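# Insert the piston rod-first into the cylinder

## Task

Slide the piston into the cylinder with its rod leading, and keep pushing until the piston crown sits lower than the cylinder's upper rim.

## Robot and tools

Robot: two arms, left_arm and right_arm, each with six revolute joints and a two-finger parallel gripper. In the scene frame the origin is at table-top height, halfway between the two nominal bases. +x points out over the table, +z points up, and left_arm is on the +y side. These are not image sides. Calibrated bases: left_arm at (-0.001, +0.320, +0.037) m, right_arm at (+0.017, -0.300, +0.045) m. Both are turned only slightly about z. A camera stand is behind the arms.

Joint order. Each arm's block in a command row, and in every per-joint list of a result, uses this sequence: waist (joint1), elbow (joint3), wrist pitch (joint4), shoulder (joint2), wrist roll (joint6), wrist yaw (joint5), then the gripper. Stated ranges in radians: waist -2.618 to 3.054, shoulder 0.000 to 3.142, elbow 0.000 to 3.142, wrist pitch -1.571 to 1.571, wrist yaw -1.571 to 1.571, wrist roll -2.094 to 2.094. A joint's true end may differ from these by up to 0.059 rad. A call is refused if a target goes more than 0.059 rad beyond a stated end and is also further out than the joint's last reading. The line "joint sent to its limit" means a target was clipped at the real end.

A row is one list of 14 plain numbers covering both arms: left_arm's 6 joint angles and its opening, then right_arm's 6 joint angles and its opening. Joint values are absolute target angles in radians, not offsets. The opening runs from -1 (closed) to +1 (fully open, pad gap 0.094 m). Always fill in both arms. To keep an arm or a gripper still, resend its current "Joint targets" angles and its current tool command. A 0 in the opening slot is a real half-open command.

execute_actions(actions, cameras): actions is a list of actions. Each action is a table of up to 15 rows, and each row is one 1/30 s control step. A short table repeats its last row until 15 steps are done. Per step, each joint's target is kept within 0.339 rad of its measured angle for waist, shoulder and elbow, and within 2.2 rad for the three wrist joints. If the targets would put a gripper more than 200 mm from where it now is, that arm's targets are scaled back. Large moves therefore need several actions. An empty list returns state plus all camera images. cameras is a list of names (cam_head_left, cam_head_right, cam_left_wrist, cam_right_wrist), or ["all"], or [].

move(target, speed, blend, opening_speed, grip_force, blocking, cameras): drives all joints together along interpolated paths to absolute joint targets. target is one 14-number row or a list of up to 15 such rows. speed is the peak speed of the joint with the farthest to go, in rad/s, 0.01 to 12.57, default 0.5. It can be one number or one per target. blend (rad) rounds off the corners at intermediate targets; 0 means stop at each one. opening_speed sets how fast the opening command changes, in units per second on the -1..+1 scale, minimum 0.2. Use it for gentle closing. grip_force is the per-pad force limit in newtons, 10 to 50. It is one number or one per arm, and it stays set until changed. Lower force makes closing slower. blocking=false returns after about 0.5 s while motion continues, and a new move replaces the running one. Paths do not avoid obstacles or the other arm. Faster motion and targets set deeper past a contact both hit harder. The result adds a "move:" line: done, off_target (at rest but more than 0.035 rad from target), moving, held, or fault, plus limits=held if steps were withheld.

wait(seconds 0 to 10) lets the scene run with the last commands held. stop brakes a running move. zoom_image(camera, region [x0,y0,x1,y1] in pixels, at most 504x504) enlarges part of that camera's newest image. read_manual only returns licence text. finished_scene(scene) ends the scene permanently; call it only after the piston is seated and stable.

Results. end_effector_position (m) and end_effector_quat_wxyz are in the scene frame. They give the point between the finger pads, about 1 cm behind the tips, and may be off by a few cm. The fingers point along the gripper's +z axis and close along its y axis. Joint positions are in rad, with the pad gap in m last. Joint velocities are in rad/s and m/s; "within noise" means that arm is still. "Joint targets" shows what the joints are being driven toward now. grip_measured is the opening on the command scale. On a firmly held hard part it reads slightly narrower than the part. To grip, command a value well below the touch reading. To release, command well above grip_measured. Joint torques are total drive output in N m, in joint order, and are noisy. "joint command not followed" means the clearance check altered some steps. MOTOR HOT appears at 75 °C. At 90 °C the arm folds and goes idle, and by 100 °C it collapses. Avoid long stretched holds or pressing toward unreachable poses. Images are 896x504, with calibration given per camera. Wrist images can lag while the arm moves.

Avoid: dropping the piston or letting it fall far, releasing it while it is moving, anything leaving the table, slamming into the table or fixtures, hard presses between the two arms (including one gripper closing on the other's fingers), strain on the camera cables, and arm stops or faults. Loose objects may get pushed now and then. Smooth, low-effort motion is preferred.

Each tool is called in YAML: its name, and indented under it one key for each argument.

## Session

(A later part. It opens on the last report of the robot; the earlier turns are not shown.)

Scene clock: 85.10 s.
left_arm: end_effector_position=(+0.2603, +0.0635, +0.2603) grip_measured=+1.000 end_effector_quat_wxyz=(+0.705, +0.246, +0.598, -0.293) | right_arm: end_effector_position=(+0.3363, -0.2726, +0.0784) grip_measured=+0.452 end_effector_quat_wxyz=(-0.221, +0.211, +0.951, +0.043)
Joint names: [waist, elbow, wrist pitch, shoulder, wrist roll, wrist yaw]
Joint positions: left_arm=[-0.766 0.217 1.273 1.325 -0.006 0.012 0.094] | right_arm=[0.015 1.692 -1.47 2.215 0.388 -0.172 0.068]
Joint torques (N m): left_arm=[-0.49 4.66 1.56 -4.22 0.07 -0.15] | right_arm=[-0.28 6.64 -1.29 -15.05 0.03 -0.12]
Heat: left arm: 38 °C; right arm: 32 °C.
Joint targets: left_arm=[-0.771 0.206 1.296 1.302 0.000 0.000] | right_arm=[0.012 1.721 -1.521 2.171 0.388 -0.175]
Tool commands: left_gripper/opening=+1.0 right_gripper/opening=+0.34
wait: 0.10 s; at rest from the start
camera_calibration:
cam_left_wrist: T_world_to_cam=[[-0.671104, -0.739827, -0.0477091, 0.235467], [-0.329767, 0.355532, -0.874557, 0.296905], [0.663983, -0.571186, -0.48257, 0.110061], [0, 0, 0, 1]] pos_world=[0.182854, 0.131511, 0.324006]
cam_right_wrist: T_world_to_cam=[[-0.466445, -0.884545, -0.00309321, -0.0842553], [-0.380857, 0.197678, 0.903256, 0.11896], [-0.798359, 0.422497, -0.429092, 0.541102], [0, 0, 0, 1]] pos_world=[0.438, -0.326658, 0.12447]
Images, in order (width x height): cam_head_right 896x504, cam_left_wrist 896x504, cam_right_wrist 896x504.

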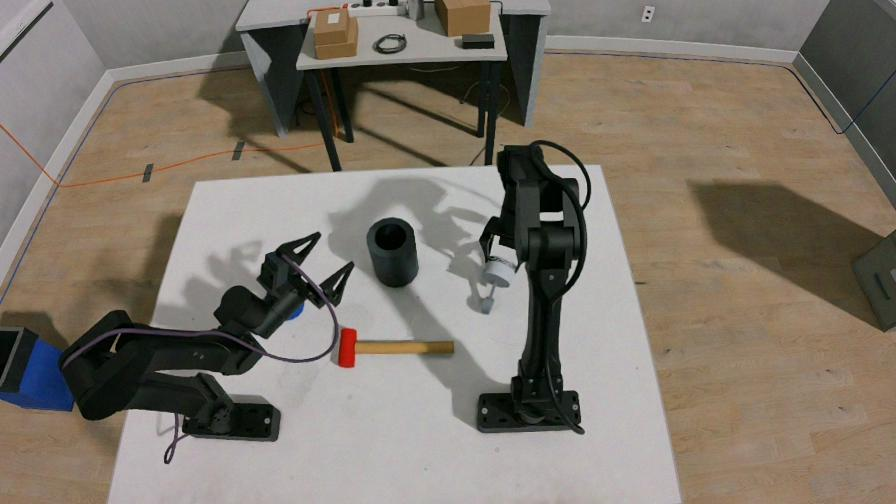

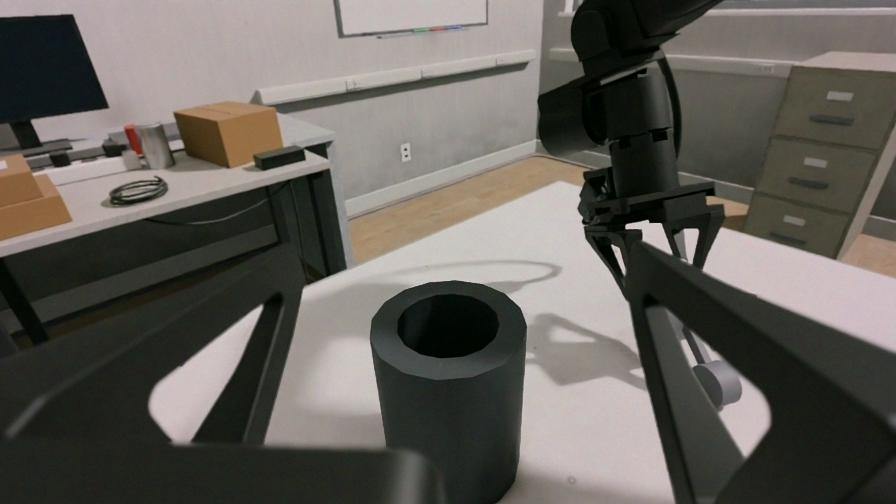

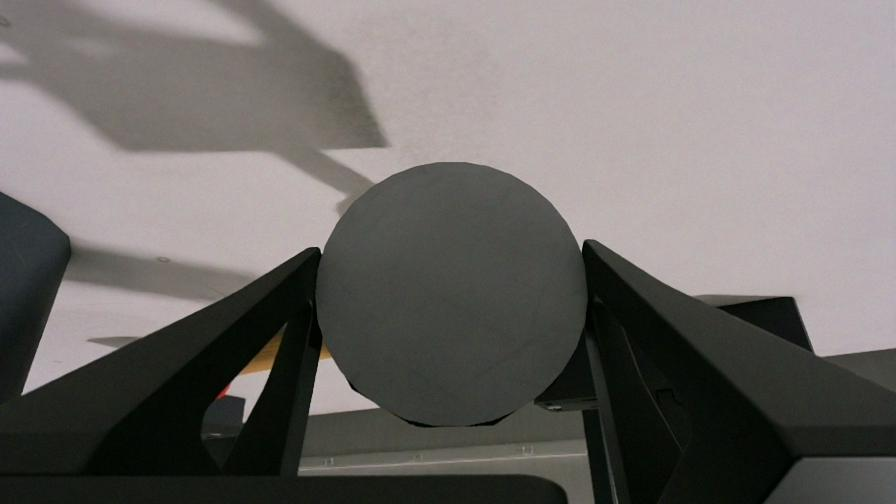

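move:
  target: [-0.771, 0.206, 1.296, 1.302, 0.0, 0.0, 1.0, 0.012, 1.355, -0.32, 1.43, 0.0, 0.0, 0.34]
  speed: 0.45
  cameras: ["cam_right_wrist", "cam_left_wrist", "cam_head_right"]

Scene clock: 93.83 s.
left_arm: end_effector_position=(+0.2603, +0.0635, +0.2603) grip_measured=+1.000 end_effector_quat_wxyz=(+0.705, +0.246, +0.598, -0.293) | right_arm: end_effector_position=(+0.4780, -0.3025, +0.3299) grip_measured=+0.452 end_effector_quat_wxyz=(+0.497, +0.004, +0.868, +0.004)
Joint names: [waist, elbow, wrist pitch, shoulder, wrist roll, wrist yaw]
Joint positions: left_arm=[-0.766 0.217 1.273 1.325 -0.006 0.012 0.094] | right_arm=[0.015 1.355 -0.412 1.474 0.005 -0.015 0.068]
Joint torques (N m): left_arm=[-0.5 4.66 1.56 -4.22 0.07 -0.15] | right_arm=[-0.32 6.27 2.87 -10.66 -0.02 0.13]
Heat: left arm: 38 °C; right arm: 32 °C.
Joint targets: left_arm=[-0.771 0.206 1.296 1.302 0.000 0.000] | right_arm=[0.012 1.355 -0.320 1.430 0.000 0.000]
move: off_target (right_arm); right_arm: the wrist pitch is farthest, 0.092 rad from its target
camera_calibration:
cam_left_wrist: T_world_to_cam=[[-0.671104, -0.739827, -0.0477091, 0.235467], [-0.329767, 0.355532, -0.874557, 0.296905], [0.663983, -0.571186, -0.48257, 0.110061], [0, 0, 0, 1]] pos_world=[0.182854, 0.131511, 0.324006]
cam_right_wrist: T_world_to_cam=[[0.00745168, -0.997987, -0.0629801, -0.284859], [-0.933851, 0.0155769, -0.357324, 0.576861], [0.357586, 0.0614766, -0.931855, 0.278838], [0, 0, 0, 1]] pos_world=[0.441116, -0.310414, 0.448022]
Images, in order (width x height): cam_head_right 896x504, cam_left_wrist 896x504, cam_right_wrist 896x504.

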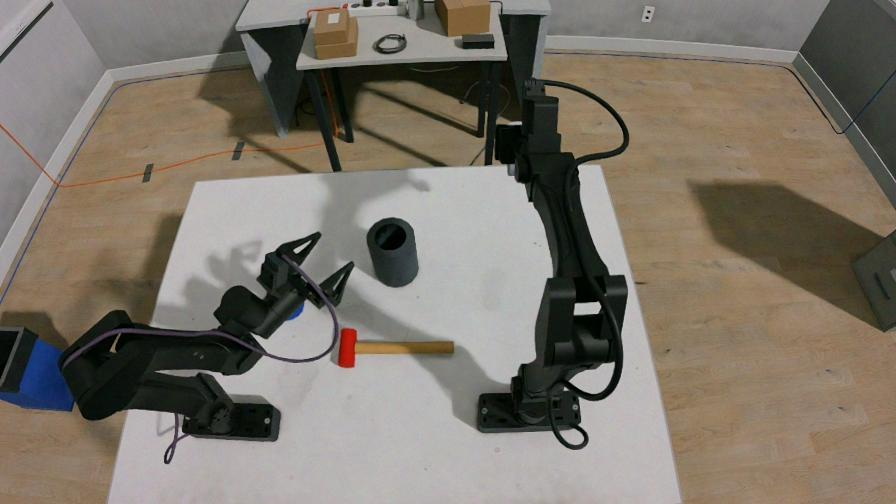

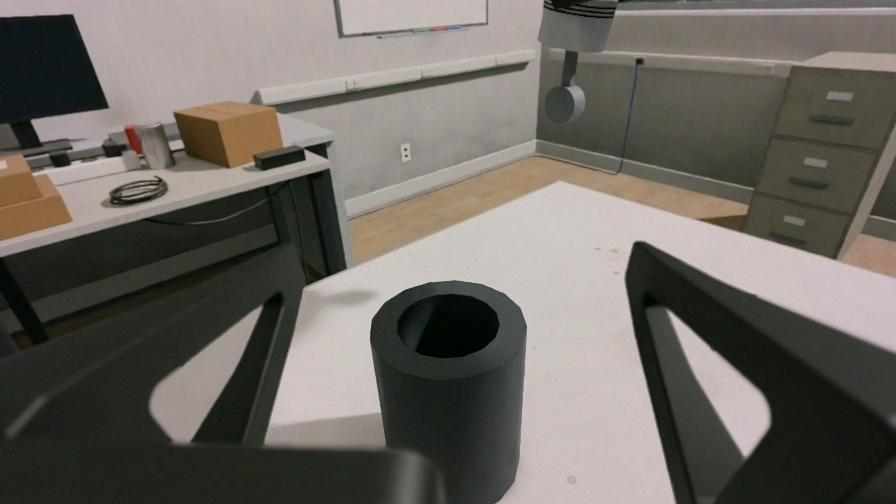

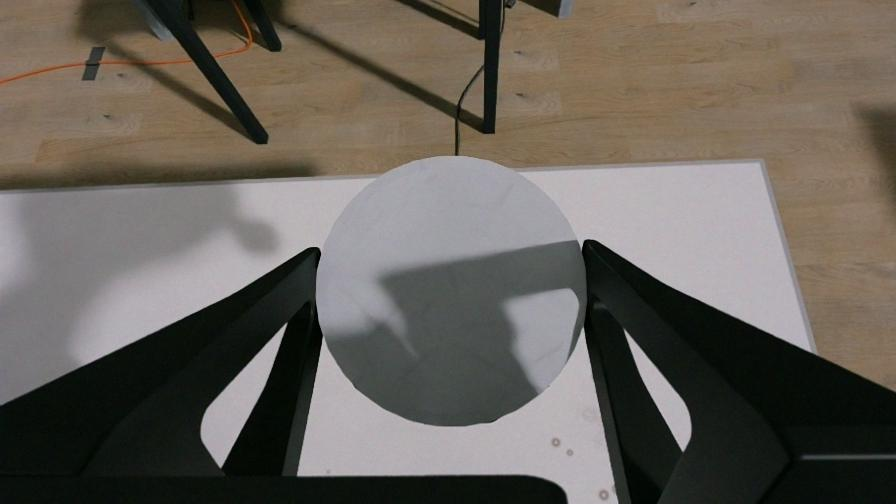

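zoom_image:
  camera: "cam_left_wrist"
  region: [500, 0, 660, 140]

zoom_image:
  camera: "cam_right_wrist"
  region: [280, 130, 620, 450]

zoom_image:
  camera: "cam_head_right"
  region: [340, 200, 440, 300]

Scaled by 3.150 from the camera's 896x504 image, which has a finer 1280x720 frame.

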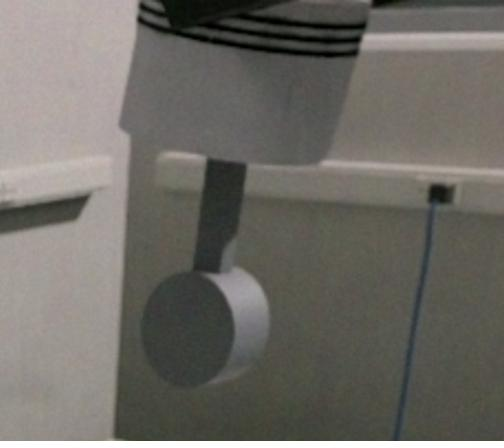

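Scaled by 1.482 from the camera's 896x504 image, which has a finer 1280x720 frame.

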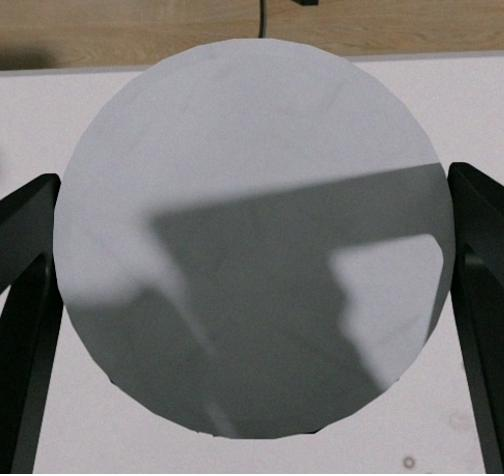

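Scaled by 5.040 from the camera's 896x504 image, which has a finer 1280x720 frame.

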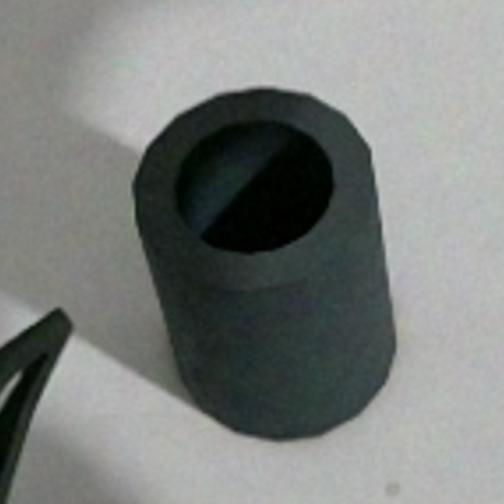

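move:
  target: [-0.771, 0.206, 1.296, 1.302, 0.0, 0.0, 1.0, 0.664, 1.355, -0.40, 1.43, 0.0, 0.0, 0.34]
  speed: 0.45
  cameras: ["cam_right_wrist", "cam_left_wrist", "cam_head_right", "cam_head_left"]

Scene clock: 100.00 s.
left_arm: end_effector_position=(+0.2603, +0.0635, +0.2603) grip_measured=+1.000 end_effector_quat_wxyz=(+0.705, +0.246, +0.598, -0.293) | right_arm: end_effector_position=(+0.3789, -0.0278, +0.3172) grip_measured=+0.452 end_effector_quat_wxyz=(+0.445, -0.278, +0.837, +0.153)
Joint names: [waist, elbow, wrist pitch, shoulder, wrist roll, wrist yaw]
Joint positions: left_arm=[-0.766 0.217 1.273 1.325 -0.006 0.012 0.094] | right_arm=[0.668 1.355 -0.472 1.474 0.003 -0.009 0.068]
Joint torques (N m): left_arm=[-0.5 4.66 1.56 -4.22 0.07 -0.16] | right_arm=[-0.31 6.24 2.62 -10.65 -0.02 0.11]
Heat: left arm: 38 °C; right arm: 33 °C.
Joint targets: left_arm=[-0.771 0.206 1.296 1.302 0.000 0.000] | right_arm=[0.664 1.355 -0.400 1.430 0.000 0.000]
move: off_target (right_arm); right_arm: the wrist pitch is farthest, 0.072 rad from its target
camera_calibration:
cam_left_wrist: T_world_to_cam=[[-0.671104, -0.739827, -0.0477091, 0.235467], [-0.329767, 0.355532, -0.874557, 0.296905], [0.663983, -0.571186, -0.48257, 0.110061], [0, 0, 0, 1]] pos_world=[0.182854, 0.131511, 0.324006]
cam_right_wrist: T_world_to_cam=[[0.605703, -0.793453, -0.0596399, -0.232811], [-0.768805, -0.564271, -0.300892, 0.37891], [0.205091, 0.228103, -0.951791, 0.354331], [0, 0, 0, 1]] pos_world=[0.359652, -0.0517407, 0.437376]

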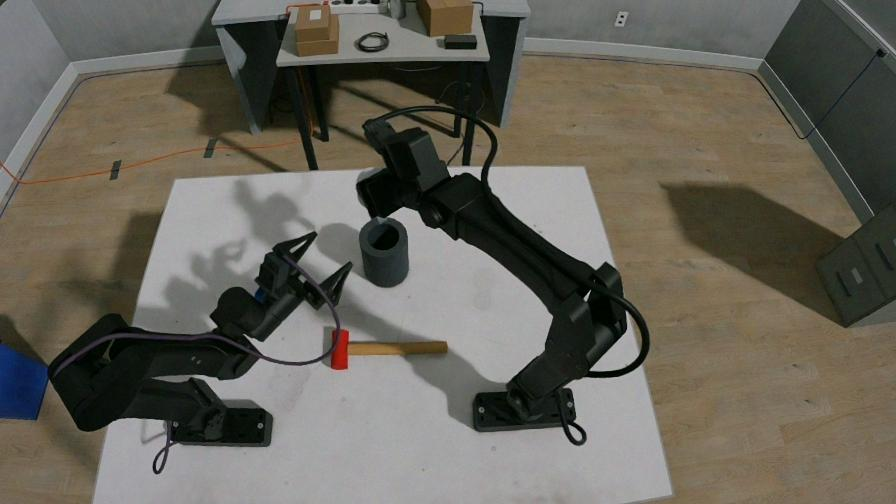

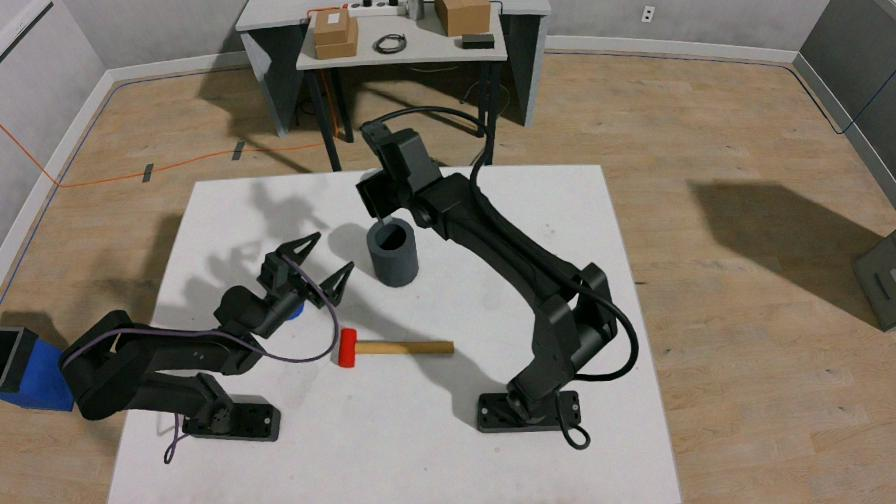

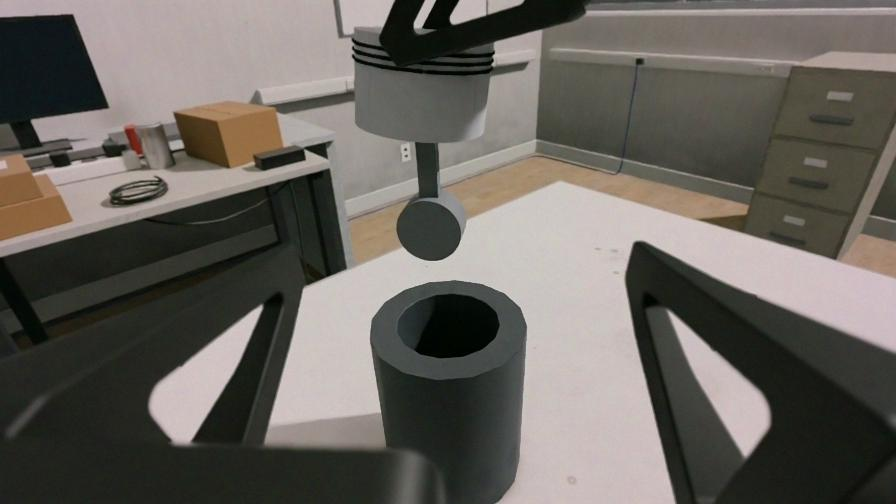

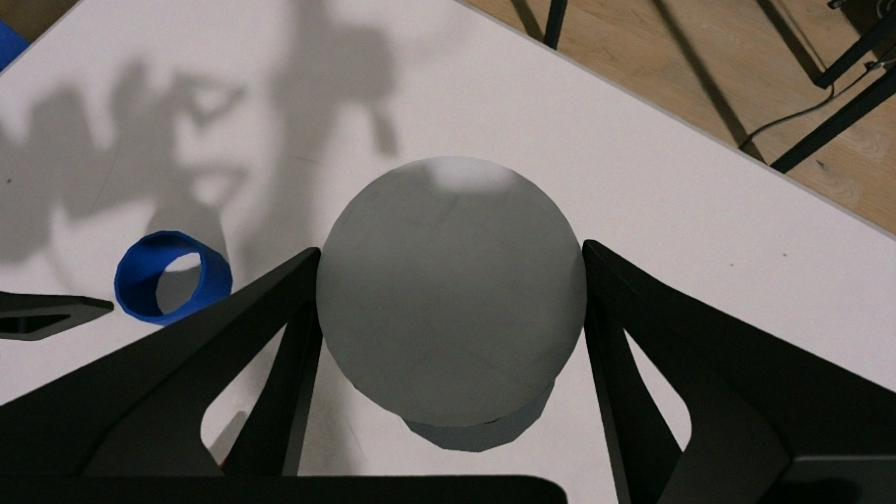

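zoom_image:
  camera: "cam_left_wrist"
  region: [330, 0, 560, 270]

zoom_image:
  camera: "cam_left_wrist"
  region: [330, 250, 560, 504]

zoom_image:
  camera: "cam_right_wrist"
  region: [310, 330, 610, 490]

Scaled by 1.867 from the camera's 896x504 image, which has a finer 1280x720 frame.

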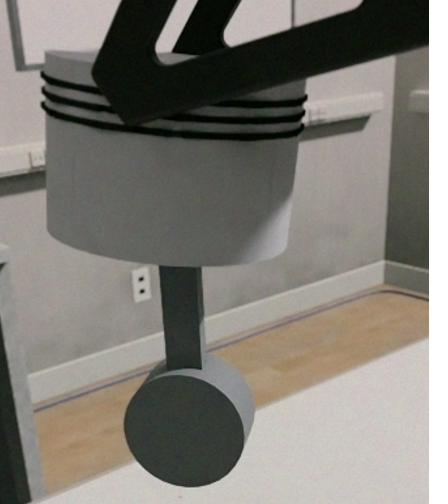

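Scaled by 1.984 from the camera's 896x504 image, which has a finer 1280x720 frame.

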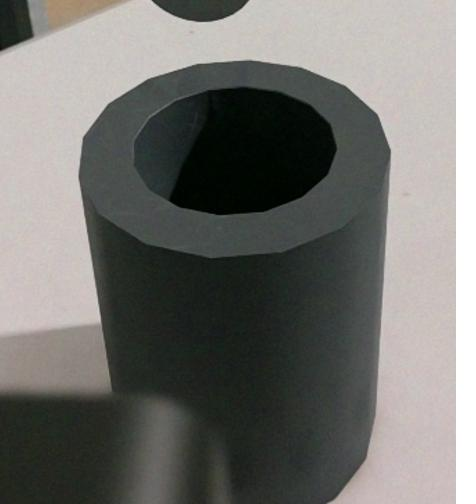

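Scaled by 1.680 from the camera's 896x504 image, which has a finer 1280x720 frame.

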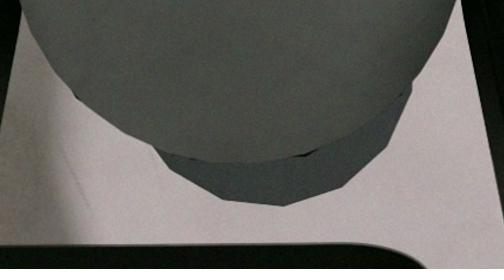

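move:
  target: [-0.771, 0.206, 1.296, 1.302, 0.0, 0.0, 1.0, 0.657, 1.2747, -0.3934, 1.4423, 0.0, 0.0, 0.34]
  speed: 0.2
  cameras: ["cam_right_wrist", "cam_left_wrist"]

Scene clock: 111.67 s.
left_arm: end_effector_position=(+0.2603, +0.0635, +0.2603) grip_measured=+1.000 end_effector_quat_wxyz=(+0.705, +0.246, +0.598, -0.293) | right_arm: end_effector_position=(+0.3708, -0.0357, +0.2780) grip_measured=+0.452 end_effector_quat_wxyz=(+0.409, -0.283, +0.857, +0.140)
Joint names: [waist, elbow, wrist pitch, shoulder, wrist roll, wrist yaw]
Joint positions: left_arm=[-0.766 0.217 1.273 1.325 -0.006 0.012 0.094] | right_arm=[0.664 1.269 -0.473 1.474 0.003 -0.009 0.068]
Joint torques (N m): left_arm=[-0.5 4.66 1.56 -4.23 0.07 -0.15] | right_arm=[-0.65 6.69 2.63 -9.5 -0.03 0.08]
Heat: left arm: 39 °C; right arm: 34 °C.
Joint targets: left_arm=[-0.771 0.206 1.296 1.302 0.000 0.000] | right_arm=[0.657 1.275 -0.393 1.442 0.000 0.000]
move: off_target (right_arm); right_arm: the wrist pitch is farthest, 0.079 rad from its target
camera_calibration:
cam_left_wrist: T_world_to_cam=[[-0.671104, -0.739827, -0.0477091, 0.235467], [-0.329767, 0.355532, -0.874557, 0.296905], [0.663983, -0.571186, -0.48257, 0.110061], [0, 0, 0, 1]] pos_world=[0.182854, 0.131511, 0.324006]
cam_right_wrist: T_world_to_cam=[[0.598817, -0.7986, -0.0604737, -0.23398], [-0.788833, -0.57507, -0.21688, 0.340094], [0.138424, 0.177575, -0.974323, 0.349585], [0, 0, 0, 1]] pos_world=[0.359998, -0.0533564, 0.400219]
Images, in order (width x height): cam_left_wrist 896x504, cam_right_wrist 896x504.

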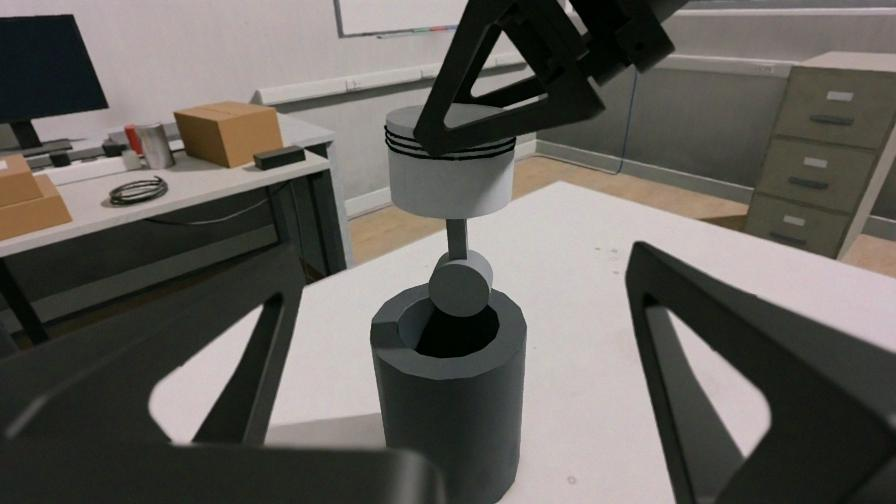

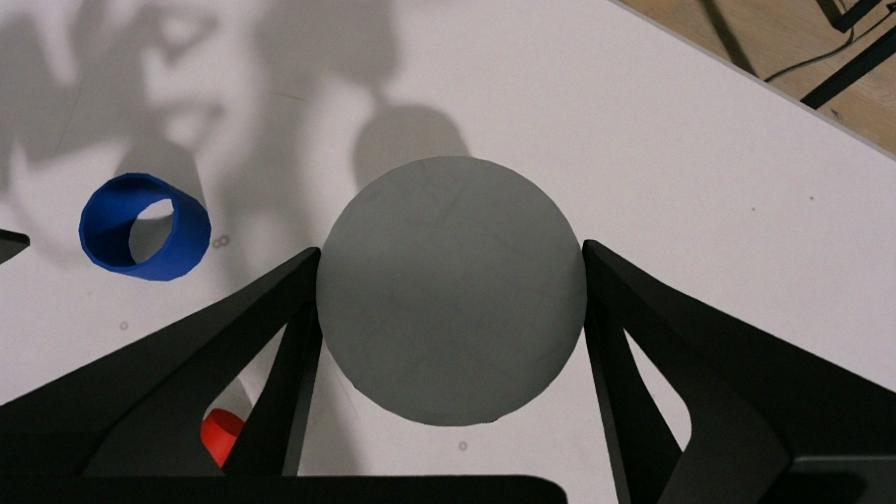

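zoom_image:
  camera: "cam_left_wrist"
  region: [340, 90, 560, 240]

zoom_image:
  camera: "cam_left_wrist"
  region: [340, 200, 560, 400]

Scaled by 2.291 from the camera's 896x504 image, which has a finer 1280x720 frame.

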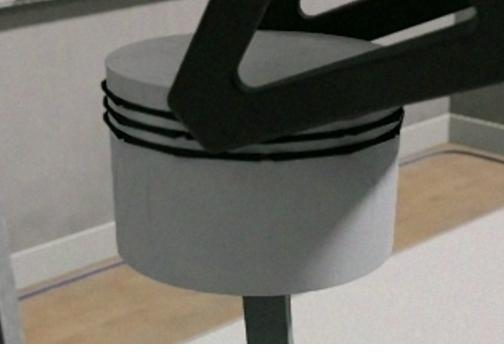

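Scaled by 2.291 from the camera's 896x504 image, which has a finer 1280x720 frame.

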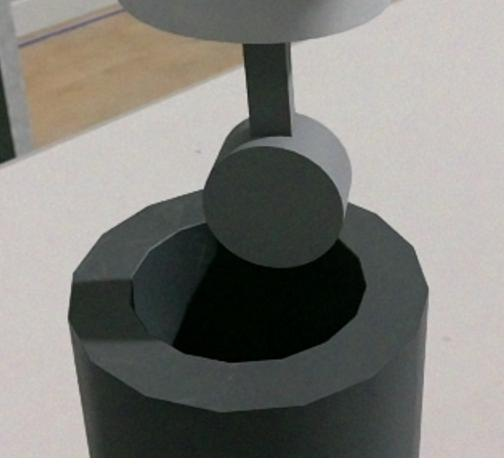

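wait:
  seconds: 0.05
  cameras: ["cam_head_right", "cam_head_left"]

zoom_image:
  camera: "cam_head_right"
  region: [330, 130, 480, 300]

zoom_image:
  camera: "cam_head_left"
  region: [320, 130, 470, 300]

Scene clock: 115.60 s.
left_arm: end_effector_position=(+0.2603, +0.0635, +0.2603) grip_measured=+1.000 end_effector_quat_wxyz=(+0.705, +0.246, +0.598, -0.293) | right_arm: end_effector_position=(+0.3708, -0.0357, +0.2780) grip_measured=+0.452 end_effector_quat_wxyz=(+0.409, -0.283, +0.857, +0.140)
Joint names: [waist, elbow, wrist pitch, shoulder, wrist roll, wrist yaw]
Joint positions: left_arm=[-0.766 0.217 1.273 1.325 -0.006 0.012 0.094] | right_arm=[0.664 1.269 -0.473 1.474 0.003 -0.009 0.068]
Joint torques (N m): left_arm=[-0.5 4.66 1.56 -4.22 0.07 -0.16] | right_arm=[-0.7 6.74 2.59 -9.55 -0.01 0.1]
Heat: left arm: 39 °C; right arm: 35 °C.
Joint targets: left_arm=[-0.771 0.206 1.296 1.302 0.000 0.000] | right_arm=[0.657 1.275 -0.393 1.442 0.000 0.000]
Tool commands: left_gripper/opening=+1.0 right_gripper/opening=+0.34
wait: 0.07 s; at rest from the start
Images, in order (width x height): cam_head_left 896x504, cam_head_right 896x504.

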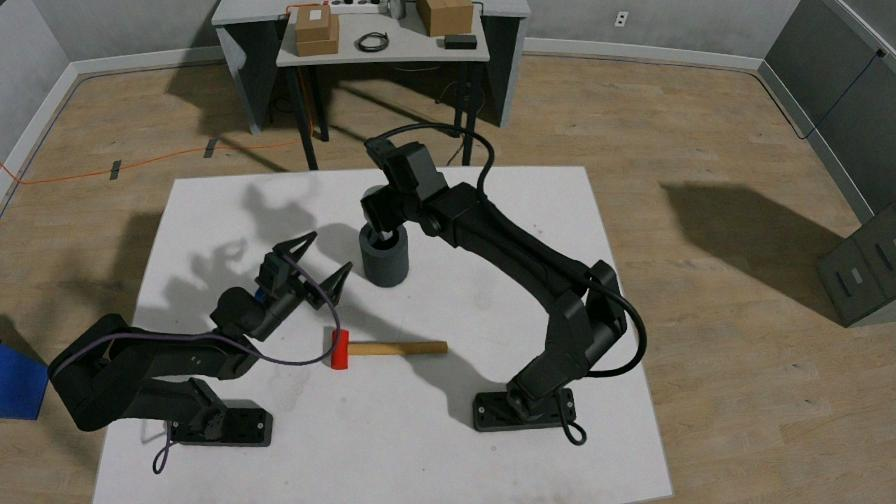

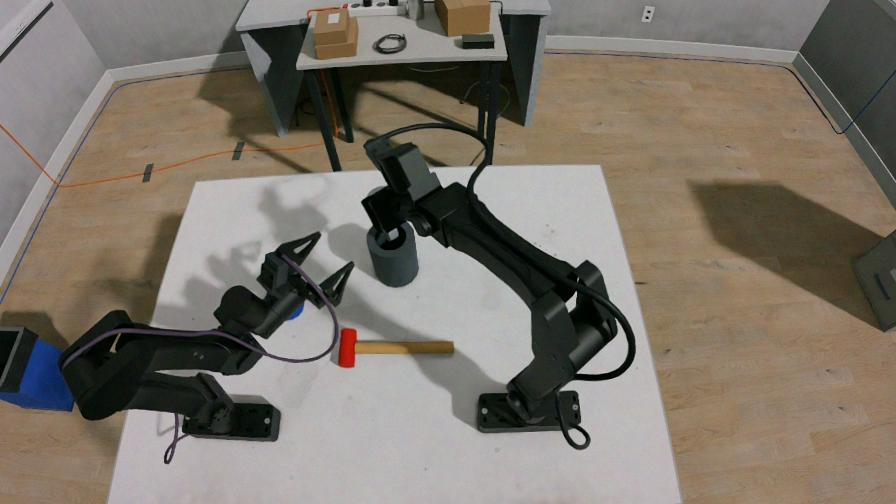

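Scaled by 2.965 from the camera's 896x504 image, which has a finer 1280x720 frame.

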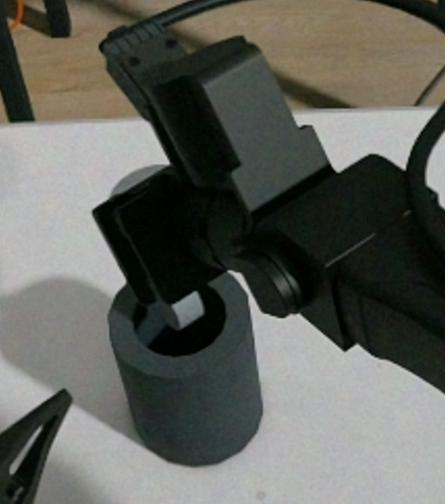

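Scaled by 2.965 from the camera's 896x504 image, which has a finer 1280x720 frame.

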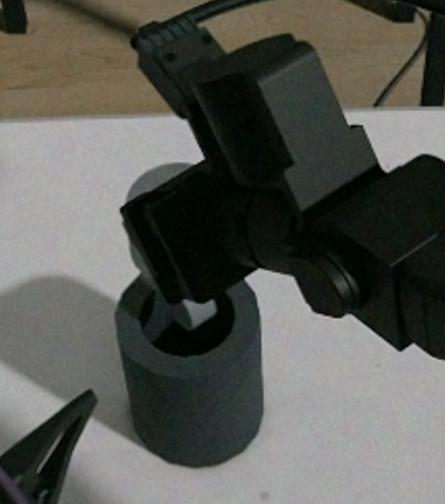

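move:
  target: [-0.771, 0.206, 1.296, 1.302, 0.0, 0.0, 1.0, 0.657, 1.047, -0.118, 1.512, 0.0, 0.0, 0.34]
  speed: 0.2
  cameras: ["cam_right_wrist", "cam_left_wrist", "cam_head_right"]

zoom_image:
  camera: "cam_left_wrist"
  region: [340, 170, 560, 400]

zoom_image:
  camera: "cam_head_right"
  region: [330, 130, 480, 300]

Scene clock: 124.87 s.
left_arm: end_effector_position=(+0.2603, +0.0635, +0.2603) grip_measured=+1.000 end_effector_quat_wxyz=(+0.705, +0.246, +0.598, -0.293) | right_arm: end_effector_position=(+0.3746, -0.0328, +0.2097) grip_measured=+0.452 end_effector_quat_wxyz=(+0.407, -0.283, +0.857, +0.139)
Joint names: [waist, elbow, wrist pitch, shoulder, wrist roll, wrist yaw]
Joint positions: left_arm=[-0.766 0.217 1.273 1.325 -0.006 0.012 0.094] | right_arm=[0.664 1.042 -0.202 1.521 0.003 -0.009 0.068]
Joint torques (N m): left_arm=[-0.5 4.66 1.56 -4.23 0.07 -0.15] | right_arm=[-0.69 6.48 2.69 -7.56 -0.02 0.09]
Heat: left arm: 40 °C; right arm: 35 °C.
Joint targets: left_arm=[-0.771 0.206 1.296 1.302 0.000 0.000] | right_arm=[0.657 1.047 -0.118 1.512 0.000 0.000]
move: off_target (right_arm); right_arm: the wrist pitch is farthest, 0.084 rad from its target
camera_calibration:
cam_left_wrist: T_world_to_cam=[[-0.671104, -0.739827, -0.0477091, 0.235467], [-0.329767, 0.355532, -0.874557, 0.296905], [0.663983, -0.571186, -0.48257, 0.110061], [0, 0, 0, 1]] pos_world=[0.182854, 0.131511, 0.324006]
cam_right_wrist: T_world_to_cam=[[0.598618, -0.798746, -0.0604998, -0.238011], [-0.789454, -0.575483, -0.213501, 0.329415], [0.135716, 0.175567, -0.975068, 0.283149], [0, 0, 0, 1]] pos_world=[0.364108, -0.050249, 0.33202]
Images, in order (width x height): cam_head_right 896x504, cam_left_wrist 896x504, cam_right_wrist 896x504.

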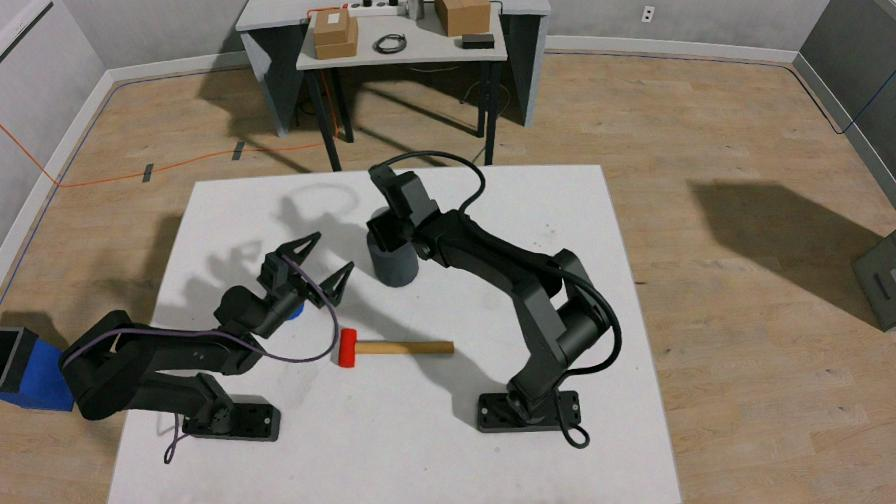

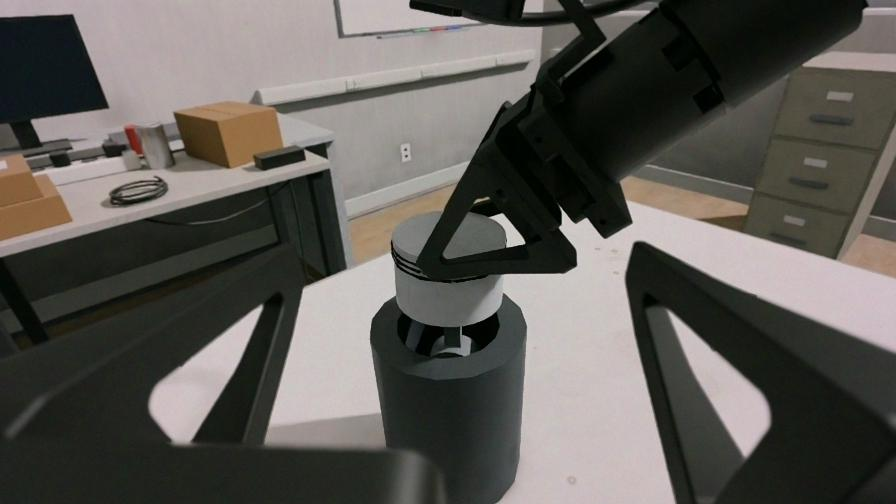

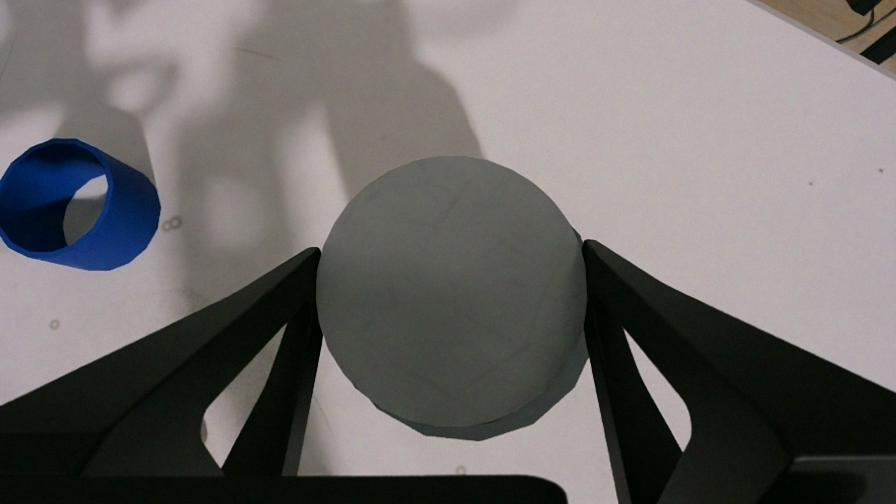

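Scaled by 2.191 from the camera's 896x504 image, which has a finer 1280x720 frame.

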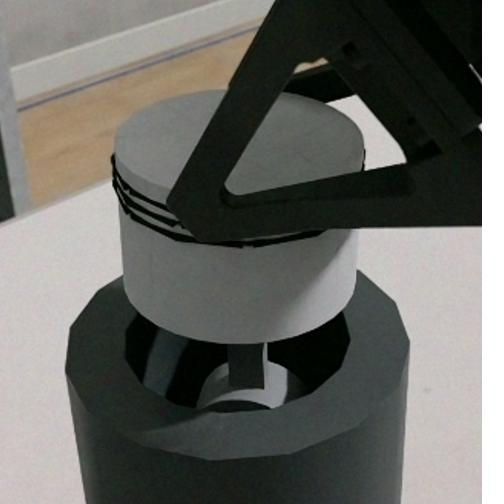

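Scaled by 2.965 from the camera's 896x504 image, which has a finer 1280x720 frame.

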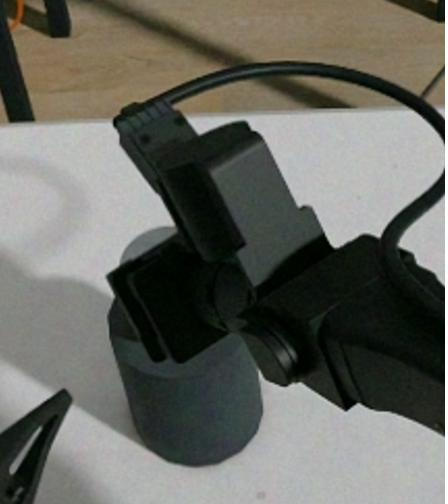

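wait:
  seconds: 0.05
  cameras: ["cam_head_right", "cam_head_left", "cam_right_wrist"]

zoom_image:
  camera: "cam_head_right"
  region: [355, 195, 435, 295]

zoom_image:
  camera: "cam_head_left"
  region: [345, 195, 425, 295]

zoom_image:
  camera: "cam_right_wrist"
  region: [300, 140, 610, 460]

Scene clock: 129.33 s.
left_arm: end_effector_position=(+0.2603, +0.0635, +0.2603) grip_measured=+1.000 end_effector_quat_wxyz=(+0.705, +0.246, +0.598, -0.293) | right_arm: end_effector_position=(+0.3746, -0.0328, +0.2097) grip_measured=+0.452 end_effector_quat_wxyz=(+0.407, -0.283, +0.857, +0.139)
Joint names: [waist, elbow, wrist pitch, shoulder, wrist roll, wrist yaw]
Joint positions: left_arm=[-0.766 0.217 1.273 1.325 -0.006 0.012 0.094] | right_arm=[0.664 1.042 -0.202 1.521 0.003 -0.009 0.068]
Joint torques (N m): left_arm=[-0.5 4.66 1.56 -4.23 0.07 -0.16] | right_arm=[-0.57 6.56 2.66 -7.57 -0.01 0.06]
Heat: left arm: 40 °C; right arm: 36 °C.
Joint targets: left_arm=[-0.771 0.206 1.296 1.302 0.000 0.000] | right_arm=[0.657 1.047 -0.118 1.512 0.000 0.000]
Tool commands: left_gripper/opening=+1.0 right_gripper/opening=+0.34
wait: 0.07 s; at rest from the start
camera_calibration:
cam_right_wrist: T_world_to_cam=[[0.598618, -0.798746, -0.0604998, -0.238011], [-0.789454, -0.575483, -0.213501, 0.329415], [0.135716, 0.175567, -0.975068, 0.283149], [0, 0, 0, 1]] pos_world=[0.364108, -0.050249, 0.33202]
Images, in order (width x height): cam_head_left 896x504, cam_head_right 896x504, cam_right_wrist 896x504.

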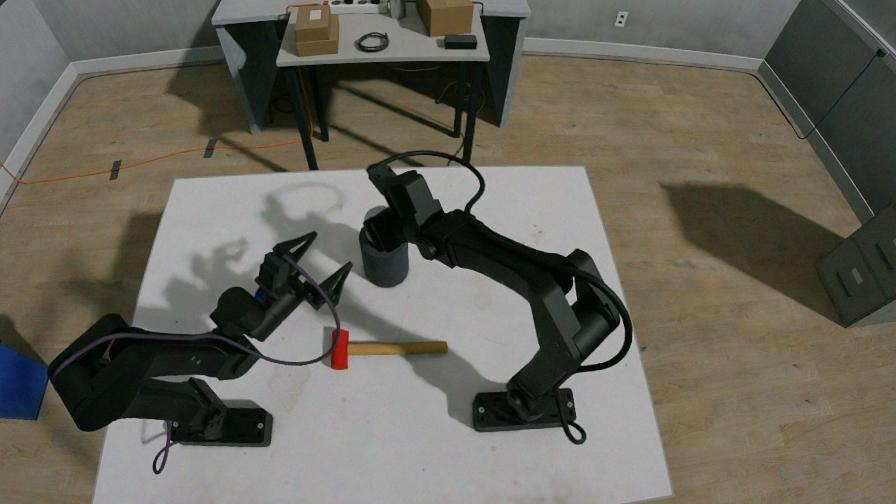

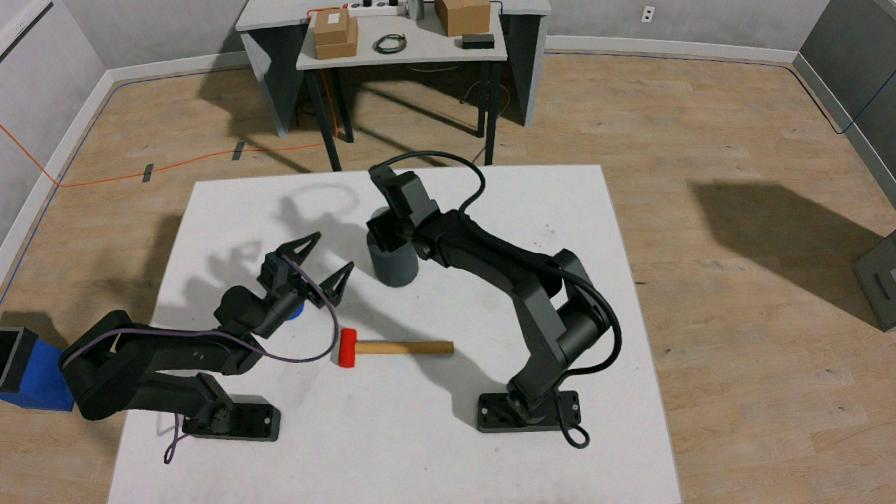

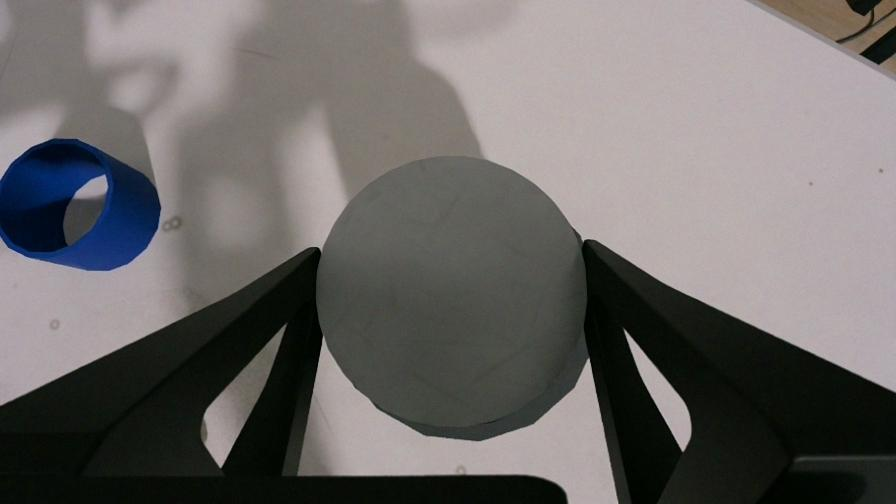

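Scaled by 5.040 from the camera's 896x504 image, which has a finer 1280x720 frame.

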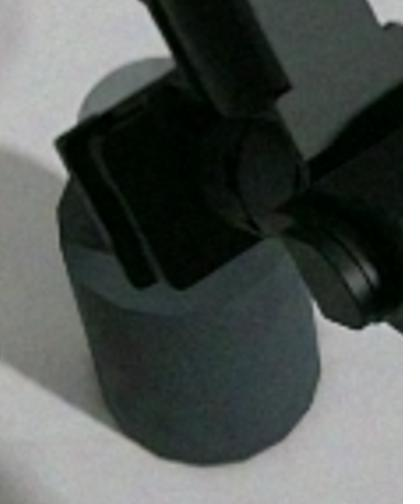

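Scaled by 5.040 from the camera's 896x504 image, which has a finer 1280x720 frame.

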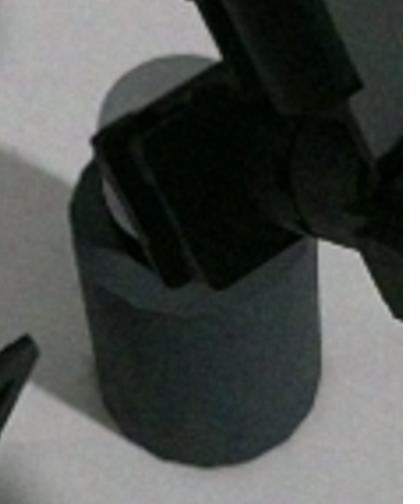

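Scaled by 1.575 from the camera's 896x504 image, which has a finer 1280x720 frame.

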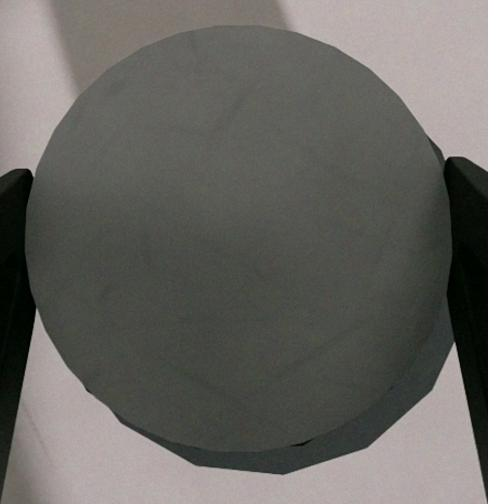

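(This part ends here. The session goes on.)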